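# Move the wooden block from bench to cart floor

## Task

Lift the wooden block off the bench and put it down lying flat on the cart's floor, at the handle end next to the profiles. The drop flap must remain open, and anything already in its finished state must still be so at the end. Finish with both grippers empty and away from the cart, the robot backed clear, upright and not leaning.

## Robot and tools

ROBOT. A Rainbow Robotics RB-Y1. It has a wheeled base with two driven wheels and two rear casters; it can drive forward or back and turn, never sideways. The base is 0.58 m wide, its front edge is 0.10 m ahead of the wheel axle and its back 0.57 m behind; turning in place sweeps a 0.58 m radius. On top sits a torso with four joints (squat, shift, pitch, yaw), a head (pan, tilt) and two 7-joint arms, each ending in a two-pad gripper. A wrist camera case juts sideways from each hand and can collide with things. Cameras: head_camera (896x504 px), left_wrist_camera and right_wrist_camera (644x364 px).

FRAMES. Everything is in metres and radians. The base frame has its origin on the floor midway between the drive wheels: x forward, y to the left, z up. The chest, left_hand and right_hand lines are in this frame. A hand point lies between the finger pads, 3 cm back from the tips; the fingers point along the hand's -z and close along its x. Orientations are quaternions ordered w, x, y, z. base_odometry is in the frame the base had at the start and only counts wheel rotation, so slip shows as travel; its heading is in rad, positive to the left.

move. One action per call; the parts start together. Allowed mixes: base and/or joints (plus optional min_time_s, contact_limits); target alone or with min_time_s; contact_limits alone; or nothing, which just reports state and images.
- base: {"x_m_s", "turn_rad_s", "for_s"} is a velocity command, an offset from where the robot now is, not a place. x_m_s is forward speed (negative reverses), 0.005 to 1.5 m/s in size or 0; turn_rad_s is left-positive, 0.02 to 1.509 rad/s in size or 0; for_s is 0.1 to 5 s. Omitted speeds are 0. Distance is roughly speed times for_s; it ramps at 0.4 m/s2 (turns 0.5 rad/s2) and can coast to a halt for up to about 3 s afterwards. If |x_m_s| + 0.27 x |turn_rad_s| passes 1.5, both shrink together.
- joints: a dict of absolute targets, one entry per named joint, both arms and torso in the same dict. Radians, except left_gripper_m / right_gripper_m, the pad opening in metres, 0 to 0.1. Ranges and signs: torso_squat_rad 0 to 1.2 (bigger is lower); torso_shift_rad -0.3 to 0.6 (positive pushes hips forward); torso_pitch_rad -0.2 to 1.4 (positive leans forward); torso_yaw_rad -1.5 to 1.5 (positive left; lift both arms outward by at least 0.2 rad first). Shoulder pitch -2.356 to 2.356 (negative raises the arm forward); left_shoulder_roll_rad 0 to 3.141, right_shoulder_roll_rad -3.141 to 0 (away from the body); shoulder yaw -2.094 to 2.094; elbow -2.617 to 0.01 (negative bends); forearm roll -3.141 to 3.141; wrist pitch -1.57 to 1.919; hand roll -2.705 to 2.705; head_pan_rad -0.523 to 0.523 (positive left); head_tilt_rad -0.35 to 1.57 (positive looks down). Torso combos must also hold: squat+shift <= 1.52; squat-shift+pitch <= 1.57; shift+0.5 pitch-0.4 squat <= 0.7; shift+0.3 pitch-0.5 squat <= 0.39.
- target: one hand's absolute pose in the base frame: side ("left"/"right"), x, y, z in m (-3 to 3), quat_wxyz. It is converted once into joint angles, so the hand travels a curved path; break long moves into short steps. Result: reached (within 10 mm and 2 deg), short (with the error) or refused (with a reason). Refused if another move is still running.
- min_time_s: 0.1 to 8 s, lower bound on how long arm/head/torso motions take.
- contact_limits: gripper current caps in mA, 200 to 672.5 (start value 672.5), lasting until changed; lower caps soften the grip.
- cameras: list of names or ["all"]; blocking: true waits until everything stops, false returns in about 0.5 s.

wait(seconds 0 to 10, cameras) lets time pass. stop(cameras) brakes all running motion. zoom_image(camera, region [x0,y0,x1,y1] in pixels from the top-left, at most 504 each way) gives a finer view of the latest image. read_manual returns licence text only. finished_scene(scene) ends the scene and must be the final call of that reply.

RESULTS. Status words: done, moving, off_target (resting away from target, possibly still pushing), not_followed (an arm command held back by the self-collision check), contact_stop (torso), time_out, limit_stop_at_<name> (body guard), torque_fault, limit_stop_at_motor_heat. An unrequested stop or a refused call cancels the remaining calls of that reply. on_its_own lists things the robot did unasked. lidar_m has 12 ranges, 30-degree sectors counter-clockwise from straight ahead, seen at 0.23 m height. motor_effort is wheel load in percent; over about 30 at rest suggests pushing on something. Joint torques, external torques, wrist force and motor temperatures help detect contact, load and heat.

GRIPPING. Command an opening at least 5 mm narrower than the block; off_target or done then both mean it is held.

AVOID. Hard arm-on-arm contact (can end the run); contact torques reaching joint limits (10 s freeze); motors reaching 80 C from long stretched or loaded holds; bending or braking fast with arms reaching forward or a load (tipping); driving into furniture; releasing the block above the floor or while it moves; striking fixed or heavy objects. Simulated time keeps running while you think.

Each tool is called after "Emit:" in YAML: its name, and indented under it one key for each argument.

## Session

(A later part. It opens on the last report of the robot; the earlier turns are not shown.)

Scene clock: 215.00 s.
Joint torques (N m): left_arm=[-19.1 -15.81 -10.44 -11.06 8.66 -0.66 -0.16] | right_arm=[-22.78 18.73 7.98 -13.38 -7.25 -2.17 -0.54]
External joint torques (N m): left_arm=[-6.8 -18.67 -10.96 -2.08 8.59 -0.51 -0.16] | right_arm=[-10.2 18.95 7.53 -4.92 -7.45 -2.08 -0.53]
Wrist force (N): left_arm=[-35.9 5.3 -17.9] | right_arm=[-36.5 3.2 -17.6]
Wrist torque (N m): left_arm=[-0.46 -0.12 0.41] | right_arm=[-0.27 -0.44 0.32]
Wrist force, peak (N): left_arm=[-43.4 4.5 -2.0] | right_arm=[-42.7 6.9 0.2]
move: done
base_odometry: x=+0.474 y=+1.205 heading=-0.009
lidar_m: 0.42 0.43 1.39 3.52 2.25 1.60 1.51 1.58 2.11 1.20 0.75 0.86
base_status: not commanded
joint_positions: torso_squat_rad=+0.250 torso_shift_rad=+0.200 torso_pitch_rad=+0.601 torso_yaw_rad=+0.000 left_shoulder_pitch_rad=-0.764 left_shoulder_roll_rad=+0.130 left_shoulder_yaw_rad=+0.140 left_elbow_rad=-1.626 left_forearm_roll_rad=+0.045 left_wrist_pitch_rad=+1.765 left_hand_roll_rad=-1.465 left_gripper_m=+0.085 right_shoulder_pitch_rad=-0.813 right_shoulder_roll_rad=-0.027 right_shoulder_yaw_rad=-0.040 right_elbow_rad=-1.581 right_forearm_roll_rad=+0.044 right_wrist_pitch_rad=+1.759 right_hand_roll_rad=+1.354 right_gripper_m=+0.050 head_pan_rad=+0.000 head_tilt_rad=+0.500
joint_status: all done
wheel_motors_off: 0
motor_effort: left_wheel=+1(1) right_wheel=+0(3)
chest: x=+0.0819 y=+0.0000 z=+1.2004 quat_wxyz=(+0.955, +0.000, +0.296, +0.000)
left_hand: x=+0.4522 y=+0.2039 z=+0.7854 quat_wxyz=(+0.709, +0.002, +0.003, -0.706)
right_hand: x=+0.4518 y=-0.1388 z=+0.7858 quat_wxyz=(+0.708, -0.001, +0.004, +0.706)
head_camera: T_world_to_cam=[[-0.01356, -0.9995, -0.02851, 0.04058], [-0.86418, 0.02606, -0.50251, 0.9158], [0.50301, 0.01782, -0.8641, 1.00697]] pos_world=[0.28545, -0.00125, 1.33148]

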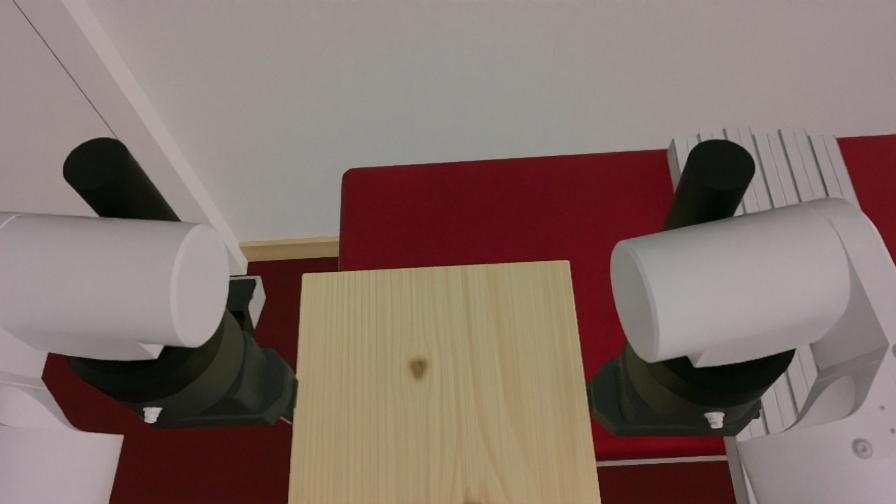

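Emit:
move:
  joints: {"torso_squat_rad": 0.03}
  min_time_s: 2

Emit:
move:
  base: {"x_m_s": -0.25, "for_s": 1.7}

Emit:
move:
  base: {"turn_rad_s": -0.5, "for_s": 3.1333}
  cameras: ["head_camera"]

Scene clock: 220.67 s.
Joint torques (N m): left_arm=[-19.27 -15.56 -10.1 -11.07 8.78 -0.56 -0.11] | right_arm=[-22.78 18.72 7.13 -13.35 -7.12 -2.21 -0.5]
External joint torques (N m): left_arm=[-6.98 -18.42 -10.62 -2.09 8.71 -0.41 -0.11] | right_arm=[-10.21 18.94 6.68 -4.89 -7.33 -2.12 -0.5]
Wrist force (N): left_arm=[-36.4 4.6 -18.2] | right_arm=[-36.7 3.6 -18.0]
Wrist torque (N m): left_arm=[-0.41 -0.18 0.40] | right_arm=[-0.31 -0.55 0.31]
Wrist force, peak (N): left_arm=[-37.2 4.5 -18.9] | right_arm=[-36.7 3.9 -18.7]
move: done
base_odometry: x=+0.474 y=+1.205 heading=-0.009
lidar_m: 0.42 0.43 1.40 3.52 2.27 1.60 1.52 1.58 2.10 1.20 0.76 0.84
base_status: not commanded
joint_positions: torso_squat_rad=+0.030 torso_shift_rad=+0.200 torso_pitch_rad=+0.601 torso_yaw_rad=+0.000 left_shoulder_pitch_rad=-0.764 left_shoulder_roll_rad=+0.130 left_shoulder_yaw_rad=+0.140 left_elbow_rad=-1.626 left_forearm_roll_rad=+0.045 left_wrist_pitch_rad=+1.765 left_hand_roll_rad=-1.465 left_gripper_m=+0.085 right_shoulder_pitch_rad=-0.813 right_shoulder_roll_rad=-0.027 right_shoulder_yaw_rad=-0.040 right_elbow_rad=-1.581 right_forearm_roll_rad=+0.044 right_wrist_pitch_rad=+1.759 right_hand_roll_rad=+1.354 right_gripper_m=+0.050 head_pan_rad=+0.000 head_tilt_rad=+0.500
joint_status: all done
wheel_motors_off: 0
motor_effort: left_wheel=+1(1) right_wheel=-1(3)
chest: x=+0.0862 y=+0.0000 z=+1.2214 quat_wxyz=(+0.955, +0.000, +0.296, +0.000)
left_hand: x=+0.4564 y=+0.2039 z=+0.8064 quat_wxyz=(+0.709, +0.001, +0.003, -0.706)
right_hand: x=+0.4561 y=-0.1388 z=+0.8068 quat_wxyz=(+0.708, -0.001, +0.004, +0.706)
pictures: none

Scene clock: 223.30 s.
Joint torques (N m): left_arm=[-20.24 -15.09 -9.98 -11.5 8.77 -0.6 -0.24] | right_arm=[-24.04 19.02 7.33 -13.64 -7.33 -2.07 -0.5]
External joint torques (N m): left_arm=[-7.95 -17.95 -10.5 -2.52 8.7 -0.45 -0.24] | right_arm=[-11.48 19.24 6.88 -5.18 -7.53 -1.98 -0.5]
Wrist force (N): left_arm=[-35.3 4.6 -18.2] | right_arm=[-36.1 3.6 -18.3]
Wrist torque (N m): left_arm=[-0.41 -0.01 0.41] | right_arm=[-0.34 -0.42 0.29]
Wrist force, peak (N): left_arm=[-36.9 5.5 -18.9] | right_arm=[-36.3 5.0 -18.8]
move: done
base_odometry: x=+0.049 y=+1.209 heading=-0.010
lidar_m: 0.84 1.48 1.98 4.39 1.64 1.14 1.10 1.15 1.53 3.72 1.31 1.06
base_status: done (sent for 1.7 of 1.7 s)
joint_positions: torso_squat_rad=+0.030 torso_shift_rad=+0.200 torso_pitch_rad=+0.601 torso_yaw_rad=+0.000 left_shoulder_pitch_rad=-0.764 left_shoulder_roll_rad=+0.130 left_shoulder_yaw_rad=+0.140 left_elbow_rad=-1.626 left_forearm_roll_rad=+0.045 left_wrist_pitch_rad=+1.765 left_hand_roll_rad=-1.465 left_gripper_m=+0.085 right_shoulder_pitch_rad=-0.812 right_shoulder_roll_rad=-0.027 right_shoulder_yaw_rad=-0.040 right_elbow_rad=-1.581 right_forearm_roll_rad=+0.044 right_wrist_pitch_rad=+1.759 right_hand_roll_rad=+1.354 right_gripper_m=+0.050 head_pan_rad=+0.000 head_tilt_rad=+0.500
joint_status: not commanded
wheel_motors_off: 0
motor_effort: left_wheel=-5(22) right_wheel=+6(38)
chest: x=+0.0861 y=+0.0000 z=+1.2214 quat_wxyz=(+0.955, +0.000, +0.296, +0.000)
left_hand: x=+0.4563 y=+0.2038 z=+0.8064 quat_wxyz=(+0.709, +0.001, +0.003, -0.706)
right_hand: x=+0.4559 y=-0.1389 z=+0.8068 quat_wxyz=(+0.708, -0.001, +0.004, +0.706)
pictures: none

Scene clock: 227.77 s.
Joint torques (N m): left_arm=[-20.3 -15.32 -9.93 -11.54 8.7 -0.7 -0.16] | right_arm=[-24.01 18.6 7.72 -13.87 -7.34 -1.92 -0.47]
External joint torques (N m): left_arm=[-8.01 -18.18 -10.45 -2.56 8.63 -0.56 -0.16] | right_arm=[-11.45 18.83 7.27 -5.4 -7.54 -1.83 -0.47]
Wrist force (N): left_arm=[-36.4 4.0 -18.2] | right_arm=[-36.1 3.4 -18.3]
Wrist torque (N m): left_arm=[-0.30 -0.21 0.44] | right_arm=[-0.32 -0.46 0.30]
Wrist force, peak (N): left_arm=[-37.0 4.4 -18.8] | right_arm=[-37.7 4.2 -18.3]
move: done
base_odometry: x=+0.049 y=+1.209 heading=-1.576
lidar_m: 3.67 1.32 1.06 0.84 1.49 1.97 4.39 1.67 1.17 1.11 1.12 1.49
base_status: done (sent for 3.13 of 3.13 s)
joint_positions: torso_squat_rad=+0.030 torso_shift_rad=+0.200 torso_pitch_rad=+0.601 torso_yaw_rad=+0.000 left_shoulder_pitch_rad=-0.764 left_shoulder_roll_rad=+0.130 left_shoulder_yaw_rad=+0.140 left_elbow_rad=-1.626 left_forearm_roll_rad=+0.045 left_wrist_pitch_rad=+1.765 left_hand_roll_rad=-1.465 left_gripper_m=+0.085 right_shoulder_pitch_rad=-0.812 right_shoulder_roll_rad=-0.027 right_shoulder_yaw_rad=-0.040 right_elbow_rad=-1.581 right_forearm_roll_rad=+0.044 right_wrist_pitch_rad=+1.759 right_hand_roll_rad=+1.354 right_gripper_m=+0.050 head_pan_rad=+0.000 head_tilt_rad=+0.500
joint_status: not commanded
wheel_motors_off: 0
motor_effort: left_wheel=+14(39) right_wheel=-4(38)
chest: x=+0.0862 y=+0.0001 z=+1.2214 quat_wxyz=(+0.955, +0.000, +0.296, +0.000)
left_hand: x=+0.4563 y=+0.2039 z=+0.8064 quat_wxyz=(+0.709, +0.001, +0.003, -0.706)
right_hand: x=+0.4559 y=-0.1388 z=+0.8068 quat_wxyz=(+0.708, -0.001, +0.004, +0.706)
head_camera: T_world_to_cam=[[-0.01356, -0.9995, -0.02851, 0.04124], [-0.86409, 0.02606, -0.50266, 0.93012], [0.50316, 0.01782, -0.86401, 1.02297]] pos_world=[0.28955, -0.00125, 1.35257]

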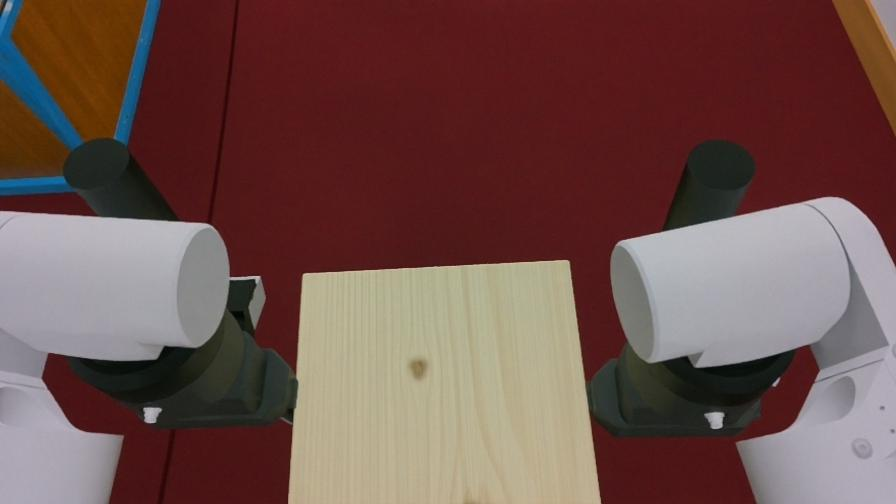

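Emit:
move:
  base: {"x_m_s": 0.4, "for_s": 3.7333}

Emit:
move:
  base: {"turn_rad_s": 0.5, "for_s": 3.2}
  joints: {"head_tilt_rad": 0.35}
  cameras: ["head_camera"]

Scene clock: 234.50 s.
Joint torques (N m): left_arm=[-19.78 -14.88 -9.92 -11.58 8.64 -0.44 -0.22] | right_arm=[-23.92 18.7 7.36 -13.82 -7.33 -1.9 -0.6]
External joint torques (N m): left_arm=[-7.48 -17.73 -10.43 -2.6 8.57 -0.29 -0.22] | right_arm=[-11.35 18.92 6.91 -5.36 -7.53 -1.81 -0.6]
Wrist force (N): left_arm=[-36.0 4.3 -18.1] | right_arm=[-36.5 3.3 -17.3]
Wrist torque (N m): left_arm=[-0.33 -0.08 0.38] | right_arm=[-0.31 -0.47 0.30]
Wrist force, peak (N): left_arm=[-37.0 6.0 -18.9] | right_arm=[-37.4 2.9 -18.5]
move: done
base_odometry: x=+0.041 y=-0.284 heading=-1.576
lidar_m: 3.41 1.11 0.79 0.74 0.76 1.25 4.96 1.56 1.09 1.03 1.05 1.41
base_status: done (sent for 3.73 of 3.73 s)
joint_positions: torso_squat_rad=+0.030 torso_shift_rad=+0.200 torso_pitch_rad=+0.601 torso_yaw_rad=+0.000 left_shoulder_pitch_rad=-0.764 left_shoulder_roll_rad=+0.130 left_shoulder_yaw_rad=+0.140 left_elbow_rad=-1.626 left_forearm_roll_rad=+0.045 left_wrist_pitch_rad=+1.765 left_hand_roll_rad=-1.465 left_gripper_m=+0.085 right_shoulder_pitch_rad=-0.812 right_shoulder_roll_rad=-0.027 right_shoulder_yaw_rad=-0.040 right_elbow_rad=-1.580 right_forearm_roll_rad=+0.044 right_wrist_pitch_rad=+1.759 right_hand_roll_rad=+1.354 right_gripper_m=+0.050 head_pan_rad=+0.000 head_tilt_rad=+0.500
joint_status: not commanded
wheel_motors_off: 0
motor_effort: left_wheel=-1(45) right_wheel=+1(31)
chest: x=+0.0862 y=+0.0001 z=+1.2214 quat_wxyz=(+0.955, +0.000, +0.296, +0.000)
left_hand: x=+0.4563 y=+0.2038 z=+0.8063 quat_wxyz=(+0.709, +0.001, +0.003, -0.706)
right_hand: x=+0.4559 y=-0.1388 z=+0.8067 quat_wxyz=(+0.708, -0.001, +0.004, +0.706)
pictures: none

Scene clock: 239.03 s.
Joint torques (N m): left_arm=[-19.86 -15.21 -9.67 -11.58 8.81 -0.65 -0.16] | right_arm=[-23.66 18.86 7.52 -13.73 -7.42 -1.94 -0.48]
External joint torques (N m): left_arm=[-7.57 -18.06 -10.19 -2.6 8.74 -0.5 -0.16] | right_arm=[-11.1 19.08 7.08 -5.26 -7.63 -1.85 -0.48]
Wrist force (N): left_arm=[-36.1 4.8 -18.2] | right_arm=[-36.2 3.4 -17.6]
Wrist torque (N m): left_arm=[-0.46 -0.10 0.40] | right_arm=[-0.29 -0.40 0.31]
Wrist force, peak (N): left_arm=[-36.9 5.5 -19.0] | right_arm=[-37.5 3.6 -18.1]
move: done
base_odometry: x=+0.041 y=-0.284 heading=+0.023
lidar_m: 0.74 0.77 1.80 4.16 1.48 1.07 1.02 1.09 1.46 3.93 1.08 0.78
base_status: done (sent for 3.2 of 3.2 s)
joint_positions: torso_squat_rad=+0.030 torso_shift_rad=+0.200 torso_pitch_rad=+0.601 torso_yaw_rad=+0.000 left_shoulder_pitch_rad=-0.764 left_shoulder_roll_rad=+0.130 left_shoulder_yaw_rad=+0.140 left_elbow_rad=-1.626 left_forearm_roll_rad=+0.045 left_wrist_pitch_rad=+1.765 left_hand_roll_rad=-1.465 left_gripper_m=+0.085 right_shoulder_pitch_rad=-0.812 right_shoulder_roll_rad=-0.027 right_shoulder_yaw_rad=-0.040 right_elbow_rad=-1.580 right_forearm_roll_rad=+0.044 right_wrist_pitch_rad=+1.759 right_hand_roll_rad=+1.354 right_gripper_m=+0.050 head_pan_rad=+0.000 head_tilt_rad=+0.350
joint_status: all done
wheel_motors_off: 0
motor_effort: left_wheel=-5(34) right_wheel=+15(29)
chest: x=+0.0862 y=+0.0001 z=+1.2214 quat_wxyz=(+0.955, +0.000, +0.296, +0.000)
left_hand: x=+0.4563 y=+0.2038 z=+0.8064 quat_wxyz=(+0.709, +0.001, +0.003, -0.706)
right_hand: x=+0.4559 y=-0.1388 z=+0.8067 quat_wxyz=(+0.708, -0.001, +0.004, +0.706)
head_camera: T_world_to_cam=[[-0.00907, -0.9995, -0.03015, 0.04261], [-0.77934, 0.02596, -0.62606, 1.0813], [0.62653, 0.01782, -0.77919, 0.87944]] pos_world=[0.2921, -0.00115, 1.36349]

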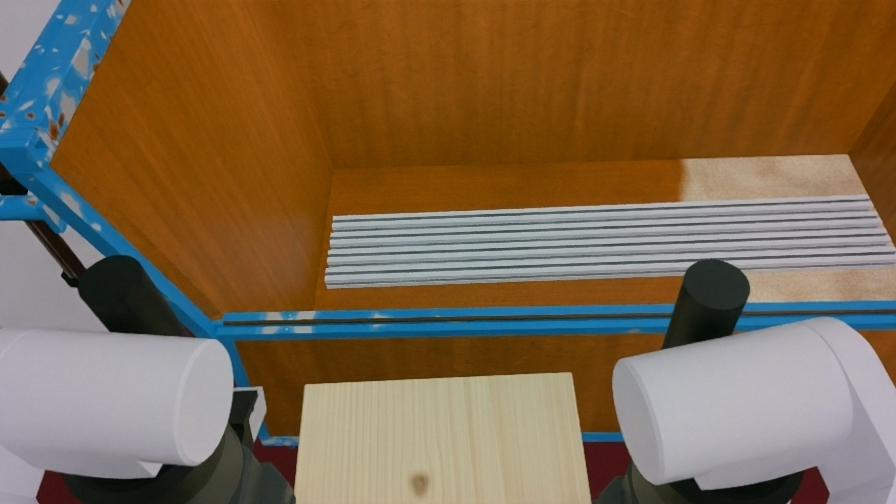

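Emit:
move:
  base: {"turn_rad_s": -0.2, "for_s": 1.0}

Emit:
move:
  base: {"x_m_s": 0.2, "for_s": 1.75}

Emit:
move:
  base: {"turn_rad_s": 0.2, "for_s": 1.0}
  cameras: ["head_camera"]

Scene clock: 300.37 s.
Joint torques (N m): left_arm=[-19.5 -14.99 -9.73 -11.62 8.64 -0.5 -0.14] | right_arm=[-23.9 18.93 7.11 -13.91 -7.33 -2.07 -0.48]
External joint torques (N m): left_arm=[-7.2 -17.84 -10.24 -2.64 8.57 -0.36 -0.14] | right_arm=[-11.34 19.15 6.66 -5.45 -7.53 -1.98 -0.48]
Wrist force (N): left_arm=[-36.0 3.9 -18.6] | right_arm=[-36.6 3.8 -18.2]
Wrist torque (N m): left_arm=[-0.38 -0.08 0.45] | right_arm=[-0.32 -0.44 0.33]
Wrist force, peak (N): left_arm=[-37.1 4.5 -19.1] | right_arm=[-37.3 3.9 -18.5]
move: done
base_odometry: x=+0.041 y=-0.284 heading=-0.176
lidar_m: 0.74 0.75 1.16 3.36 1.90 1.16 1.04 1.04 1.25 2.29 2.76 0.85
base_status: done (sent for 1 of 1 s)
joint_positions: torso_squat_rad=+0.030 torso_shift_rad=+0.200 torso_pitch_rad=+0.601 torso_yaw_rad=+0.000 left_shoulder_pitch_rad=-0.764 left_shoulder_roll_rad=+0.130 left_shoulder_yaw_rad=+0.140 left_elbow_rad=-1.626 left_forearm_roll_rad=+0.045 left_wrist_pitch_rad=+1.765 left_hand_roll_rad=-1.465 left_gripper_m=+0.085 right_shoulder_pitch_rad=-0.812 right_shoulder_roll_rad=-0.027 right_shoulder_yaw_rad=-0.040 right_elbow_rad=-1.580 right_forearm_roll_rad=+0.044 right_wrist_pitch_rad=+1.759 right_hand_roll_rad=+1.354 right_gripper_m=+0.050 head_pan_rad=+0.000 head_tilt_rad=+0.350
joint_status: not commanded
wheel_motors_off: 0
motor_effort: left_wheel=+4(13) right_wheel=-11(26)
chest: x=+0.0862 y=+0.0001 z=+1.2214 quat_wxyz=(+0.955, +0.000, +0.296, +0.000)
left_hand: x=+0.4563 y=+0.2038 z=+0.8064 quat_wxyz=(+0.709, +0.001, +0.003, -0.706)
right_hand: x=+0.4559 y=-0.1388 z=+0.8067 quat_wxyz=(+0.708, -0.001, +0.004, +0.706)
pictures: none

Scene clock: 303.00 s.
Joint torques (N m): left_arm=[-19.82 -14.78 -9.76 -11.6 8.64 -0.5 -0.21] | right_arm=[-24.34 18.63 7.17 -13.83 -7.33 -1.93 -0.51]
External joint torques (N m): left_arm=[-7.52 -17.64 -10.27 -2.62 8.58 -0.36 -0.21] | right_arm=[-11.78 18.85 6.73 -5.37 -7.53 -1.84 -0.51]
Wrist force (N): left_arm=[-35.6 4.9 -18.2] | right_arm=[-36.6 3.6 -17.7]
Wrist torque (N m): left_arm=[-0.39 -0.10 0.42] | right_arm=[-0.33 -0.43 0.33]
Wrist force, peak (N): left_arm=[-37.4 6.3 -18.1] | right_arm=[-36.7 3.3 -18.8]
move: done
base_odometry: x=+0.389 y=-0.346 heading=-0.175
lidar_m: 0.40 0.39 0.48 1.73 2.55 1.55 1.39 1.40 1.67 3.09 0.74 0.45
base_status: done (sent for 1.77 of 1.77 s)
joint_positions: torso_squat_rad=+0.030 torso_shift_rad=+0.200 torso_pitch_rad=+0.601 torso_yaw_rad=+0.000 left_shoulder_pitch_rad=-0.764 left_shoulder_roll_rad=+0.130 left_shoulder_yaw_rad=+0.140 left_elbow_rad=-1.626 left_forearm_roll_rad=+0.045 left_wrist_pitch_rad=+1.765 left_hand_roll_rad=-1.465 left_gripper_m=+0.085 right_shoulder_pitch_rad=-0.812 right_shoulder_roll_rad=-0.027 right_shoulder_yaw_rad=-0.040 right_elbow_rad=-1.580 right_forearm_roll_rad=+0.044 right_wrist_pitch_rad=+1.759 right_hand_roll_rad=+1.354 right_gripper_m=+0.050 head_pan_rad=+0.000 head_tilt_rad=+0.350
joint_status: not commanded
wheel_motors_off: 0
motor_effort: left_wheel=+13(47) right_wheel=-14(30)
chest: x=+0.0862 y=+0.0001 z=+1.2214 quat_wxyz=(+0.955, +0.000, +0.296, +0.000)
left_hand: x=+0.4563 y=+0.2038 z=+0.8063 quat_wxyz=(+0.709, +0.001, +0.003, -0.706)
right_hand: x=+0.4559 y=-0.1388 z=+0.8067 quat_wxyz=(+0.708, -0.001, +0.004, +0.706)
pictures: none

Scene clock: 304.73 s.
Joint torques (N m): left_arm=[-19.75 -14.97 -9.7 -11.67 8.71 -0.55 -0.25] | right_arm=[-23.95 18.91 7.35 -13.9 -7.43 -2 -0.56]
External joint torques (N m): left_arm=[-7.46 -17.82 -10.22 -2.69 8.64 -0.41 -0.25] | right_arm=[-11.39 19.13 6.9 -5.43 -7.63 -1.91 -0.56]
Wrist force (N): left_arm=[-36.5 5.0 -19.7] | right_arm=[-37.0 3.7 -18.7]
Wrist torque (N m): left_arm=[-0.44 -0.13 0.46] | right_arm=[-0.34 -0.48 0.31]
Wrist force, peak (N): left_arm=[-36.5 5.0 -19.7] | right_arm=[-37.0 3.7 -18.7]
move: done
base_odometry: x=+0.389 y=-0.346 heading=+0.024
lidar_m: 0.39 0.41 0.57 4.53 1.96 1.43 1.37 1.44 1.97 4.80 0.57 0.41
base_status: done (sent for 1 of 1 s)
joint_positions: torso_squat_rad=+0.030 torso_shift_rad=+0.200 torso_pitch_rad=+0.601 torso_yaw_rad=+0.000 left_shoulder_pitch_rad=-0.764 left_shoulder_roll_rad=+0.130 left_shoulder_yaw_rad=+0.140 left_elbow_rad=-1.626 left_forearm_roll_rad=+0.045 left_wrist_pitch_rad=+1.765 left_hand_roll_rad=-1.465 left_gripper_m=+0.085 right_shoulder_pitch_rad=-0.812 right_shoulder_roll_rad=-0.027 right_shoulder_yaw_rad=-0.040 right_elbow_rad=-1.580 right_forearm_roll_rad=+0.044 right_wrist_pitch_rad=+1.759 right_hand_roll_rad=+1.354 right_gripper_m=+0.050 head_pan_rad=+0.000 head_tilt_rad=+0.350
joint_status: not commanded
wheel_motors_off: 0
motor_effort: left_wheel=-12(27) right_wheel=+3(22)
chest: x=+0.0862 y=+0.0001 z=+1.2214 quat_wxyz=(+0.955, +0.000, +0.296, +0.000)
left_hand: x=+0.4563 y=+0.2038 z=+0.8063 quat_wxyz=(+0.709, +0.001, +0.003, -0.706)
right_hand: x=+0.4559 y=-0.1388 z=+0.8067 quat_wxyz=(+0.708, -0.001, +0.004, +0.706)
head_camera: T_world_to_cam=[[-0.00907, -0.9995, -0.03015, 0.04261], [-0.77939, 0.02596, -0.626, 1.08123], [0.62647, 0.01782, -0.77924, 0.87952]] pos_world=[0.2921, -0.00115, 1.36349]

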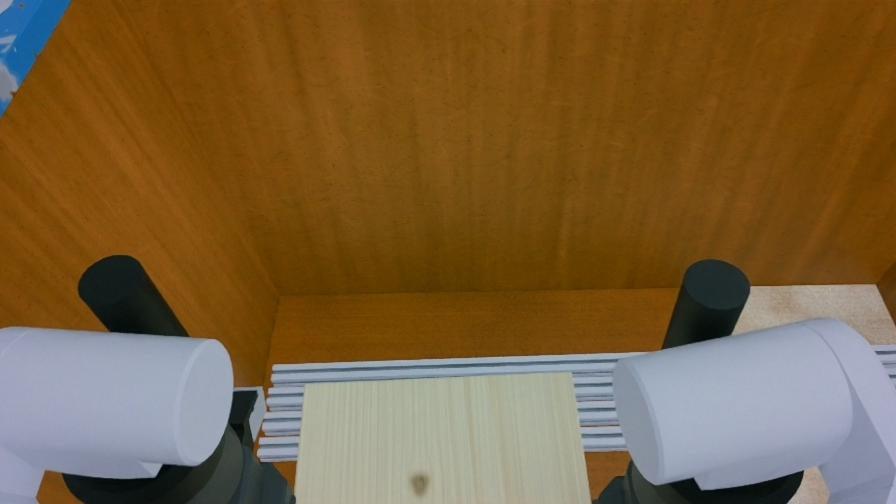

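Emit:
move:
  base: {"x_m_s": 0.15, "for_s": 1.5}

Emit:
move:
  joints: {"torso_squat_rad": 0.335, "torso_shift_rad": 0.25, "torso_pitch_rad": 0.76, "head_tilt_rad": 0.4, "left_shoulder_pitch_rad": -0.6306, "left_shoulder_roll_rad": 0.0539, "left_shoulder_yaw_rad": 0.135, "left_elbow_rad": -1.3843, "left_forearm_roll_rad": -0.0211, "left_wrist_pitch_rad": 1.2246, "left_hand_roll_rad": -1.498, "right_shoulder_pitch_rad": -0.6757, "right_shoulder_roll_rad": -0.0156, "right_shoulder_yaw_rad": 0.03, "right_elbow_rad": -1.3302, "right_forearm_roll_rad": 0.0897, "right_wrist_pitch_rad": 1.2218, "right_hand_roll_rad": 1.3023}
  min_time_s: 3.5
  cameras: ["head_camera"]

Scene clock: 311.10 s.
Joint torques (N m): left_arm=[-19.89 -14.87 -9.68 -11.81 8.78 -0.5 -0.18] | right_arm=[-24.16 18.76 7.76 -14.05 -7.4 -1.93 -0.51]
External joint torques (N m): left_arm=[-7.59 -17.72 -10.19 -2.83 8.71 -0.36 -0.18] | right_arm=[-11.6 18.98 7.31 -5.59 -7.6 -1.85 -0.51]
Wrist force (N): left_arm=[-36.5 5.0 -18.6] | right_arm=[-36.2 3.9 -18.2]
Wrist torque (N m): left_arm=[-0.45 -0.19 0.41] | right_arm=[-0.39 -0.42 0.32]
Wrist force, peak (N): left_arm=[-37.0 4.8 -19.0] | right_arm=[-37.4 3.6 -17.9]
move: done
base_odometry: x=+0.614 y=-0.340 heading=+0.024
lidar_m: 0.16 0.18 0.24 1.65 2.30 1.67 1.59 1.69 2.28 0.71 0.25 0.18
base_status: done (sent for 1.5 of 1.5 s)
joint_positions: torso_squat_rad=+0.030 torso_shift_rad=+0.200 torso_pitch_rad=+0.601 torso_yaw_rad=+0.000 left_shoulder_pitch_rad=-0.764 left_shoulder_roll_rad=+0.130 left_shoulder_yaw_rad=+0.140 left_elbow_rad=-1.626 left_forearm_roll_rad=+0.045 left_wrist_pitch_rad=+1.765 left_hand_roll_rad=-1.465 left_gripper_m=+0.085 right_shoulder_pitch_rad=-0.812 right_shoulder_roll_rad=-0.027 right_shoulder_yaw_rad=-0.040 right_elbow_rad=-1.580 right_forearm_roll_rad=+0.044 right_wrist_pitch_rad=+1.759 right_hand_roll_rad=+1.354 right_gripper_m=+0.050 head_pan_rad=+0.000 head_tilt_rad=+0.350
joint_status: not commanded
wheel_motors_off: 0
motor_effort: left_wheel=-3(25) right_wheel=+0(41)
chest: x=+0.0862 y=+0.0001 z=+1.2214 quat_wxyz=(+0.955, +0.000, +0.296, +0.000)
left_hand: x=+0.4563 y=+0.2038 z=+0.8063 quat_wxyz=(+0.709, +0.001, +0.003, -0.706)
right_hand: x=+0.4559 y=-0.1388 z=+0.8067 quat_wxyz=(+0.708, -0.001, +0.004, +0.706)
pictures: none

Scene clock: 314.90 s.
Joint torques (N m): left_arm=[-12.96 -18.79 -12.06 -9.48 7.5 -0.82 -0.29] | right_arm=[-14.78 24.45 10.43 -12.39 -6.4 -2.33 -0.48]
External joint torques (N m): left_arm=[-6.71 -19.48 -11.93 -1.54 7.43 -0.67 -0.29] | right_arm=[-8.12 23 9.74 -4.99 -6.6 -2.24 -0.48]
Wrist force (N): left_arm=[-34.3 3.6 -18.8] | right_arm=[-33.7 2.5 -17.8]
Wrist torque (N m): left_arm=[-0.35 -0.11 0.12] | right_arm=[-0.14 -0.43 0.07]
Wrist force, peak (N): left_arm=[-37.5 3.8 -18.5] | right_arm=[-37.3 3.3 -18.3]
move: done
base_odometry: x=+0.614 y=-0.340 heading=+0.024
lidar_m: 0.16 0.18 0.25 1.65 2.29 1.67 1.60 1.67 2.26 0.72 0.25 0.17
base_status: not commanded
joint_positions: torso_squat_rad=+0.335 torso_shift_rad=+0.250 torso_pitch_rad=+0.761 torso_yaw_rad=+0.000 left_shoulder_pitch_rad=-0.629 left_shoulder_roll_rad=+0.059 left_shoulder_yaw_rad=+0.138 left_elbow_rad=-1.384 left_forearm_roll_rad=-0.023 left_wrist_pitch_rad=+1.225 left_hand_roll_rad=-1.498 left_gripper_m=+0.085 right_shoulder_pitch_rad=-0.674 right_shoulder_roll_rad=-0.021 right_shoulder_yaw_rad=+0.027 right_elbow_rad=-1.329 right_forearm_roll_rad=+0.091 right_wrist_pitch_rad=+1.222 right_hand_roll_rad=+1.302 right_gripper_m=+0.050 head_pan_rad=+0.000 head_tilt_rad=+0.400
joint_status: all done
wheel_motors_off: 0
motor_effort: left_wheel=-1(3) right_wheel=+1(5)
chest: x=+0.1491 y=+0.0001 z=+1.1452 quat_wxyz=(+0.929, +0.000, +0.371, +0.000)
left_hand: x=+0.4194 y=+0.2024 z=+0.5787 quat_wxyz=(+0.708, +0.002, +0.003, -0.706)
right_hand: x=+0.4192 y=-0.1384 z=+0.5781 quat_wxyz=(+0.708, -0.002, +0.004, +0.706)
head_camera: T_world_to_cam=[[-0.01519, -0.99951, -0.02751, 0.03889], [-0.89261, 0.02596, -0.45009, 0.89581], [0.45058, 0.01772, -0.89256, 0.94654]] pos_world=[0.3737, -0.00115, 1.2491]

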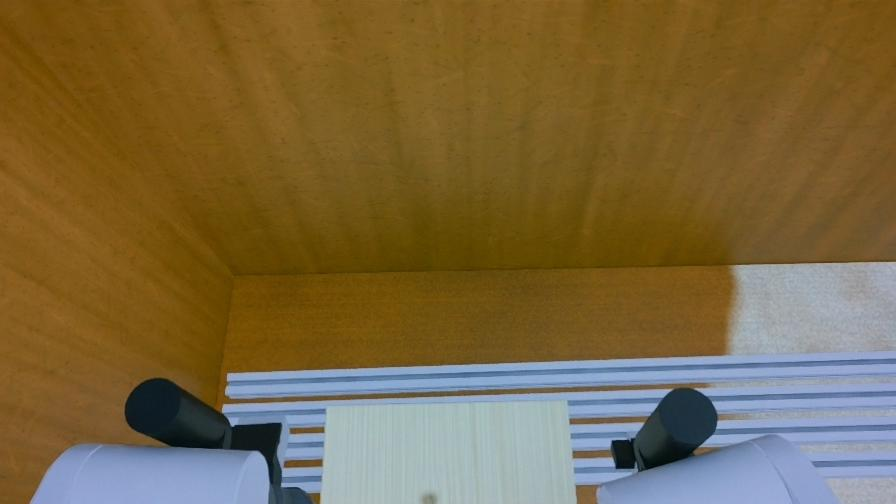

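Emit:
move:
  joints: {"torso_squat_rad": 0.4875, "torso_shift_rad": 0.275, "torso_pitch_rad": 0.84, "head_tilt_rad": 0.5, "left_shoulder_pitch_rad": -0.6925, "left_shoulder_roll_rad": 0.0669, "left_shoulder_yaw_rad": 0.1325, "left_elbow_rad": -1.087, "left_forearm_roll_rad": -0.0344, "left_wrist_pitch_rad": 0.9092, "left_hand_roll_rad": -1.463, "right_shoulder_pitch_rad": -0.7536, "right_shoulder_roll_rad": -0.0127, "right_shoulder_yaw_rad": 0.015, "right_elbow_rad": -1.0081, "right_forearm_roll_rad": 0.1589, "right_wrist_pitch_rad": 0.9016, "right_hand_roll_rad": 1.2195}
  min_time_s: 2.5
  cameras: ["head_camera"]

Scene clock: 319.80 s.
Joint torques (N m): left_arm=[-13.6 -22.59 -11.8 -7.59 7.21 -1.02 0.32] | right_arm=[-17.28 28.44 7.42 -10.68 -5.88 -3.09 -0.1]
External joint torques (N m): left_arm=[-9.26 -22.88 -11.65 -1.35 7.16 -0.88 0.32] | right_arm=[-12.26 26.48 6.68 -4.96 -6.08 -3.01 -0.1]
Wrist force (N): left_arm=[-37.3 3.5 -18.9] | right_arm=[-37.6 1.6 -18.0]
Wrist torque (N m): left_arm=[-0.28 -0.10 -0.01] | right_arm=[-0.04 -0.48 -0.05]
Wrist force, peak (N): left_arm=[-40.4 5.1 -18.4] | right_arm=[-40.5 3.5 -18.1]
move: done
base_odometry: x=+0.614 y=-0.340 heading=+0.024
lidar_m: 0.16 0.18 0.24 1.67 2.29 1.66 1.59 1.68 2.28 0.72 0.27 0.17
base_status: not commanded
joint_positions: torso_squat_rad=+0.487 torso_shift_rad=+0.275 torso_pitch_rad=+0.841 torso_yaw_rad=+0.000 left_shoulder_pitch_rad=-0.690 left_shoulder_roll_rad=+0.072 left_shoulder_yaw_rad=+0.136 left_elbow_rad=-1.087 left_forearm_roll_rad=-0.036 left_wrist_pitch_rad=+0.909 left_hand_roll_rad=-1.463 left_gripper_m=+0.085 right_shoulder_pitch_rad=-0.751 right_shoulder_roll_rad=-0.019 right_shoulder_yaw_rad=+0.013 right_elbow_rad=-1.007 right_forearm_roll_rad=+0.160 right_wrist_pitch_rad=+0.902 right_hand_roll_rad=+1.220 right_gripper_m=+0.050 head_pan_rad=+0.000 head_tilt_rad=+0.500
joint_status: all done
wheel_motors_off: 0
motor_effort: left_wheel=-2(3) right_wheel=+1(4)
chest: x=+0.1706 y=+0.0001 z=+1.0821 quat_wxyz=(+0.913, +0.000, +0.408, +0.000)
left_hand: x=+0.3919 y=+0.2009 z=+0.4456 quat_wxyz=(+0.708, +0.003, +0.004, -0.706)
right_hand: x=+0.3925 y=-0.1397 z=+0.4443 quat_wxyz=(+0.711, -0.010, +0.010, +0.703)
head_camera: T_world_to_cam=[[-0.01988, -0.99951, -0.02435, 0.03496], [-0.95874, 0.02596, -0.28309, 0.71169], [0.28358, 0.01772, -0.95878, 1.00006]] pos_world=[0.39942, -0.00125, 1.16117]

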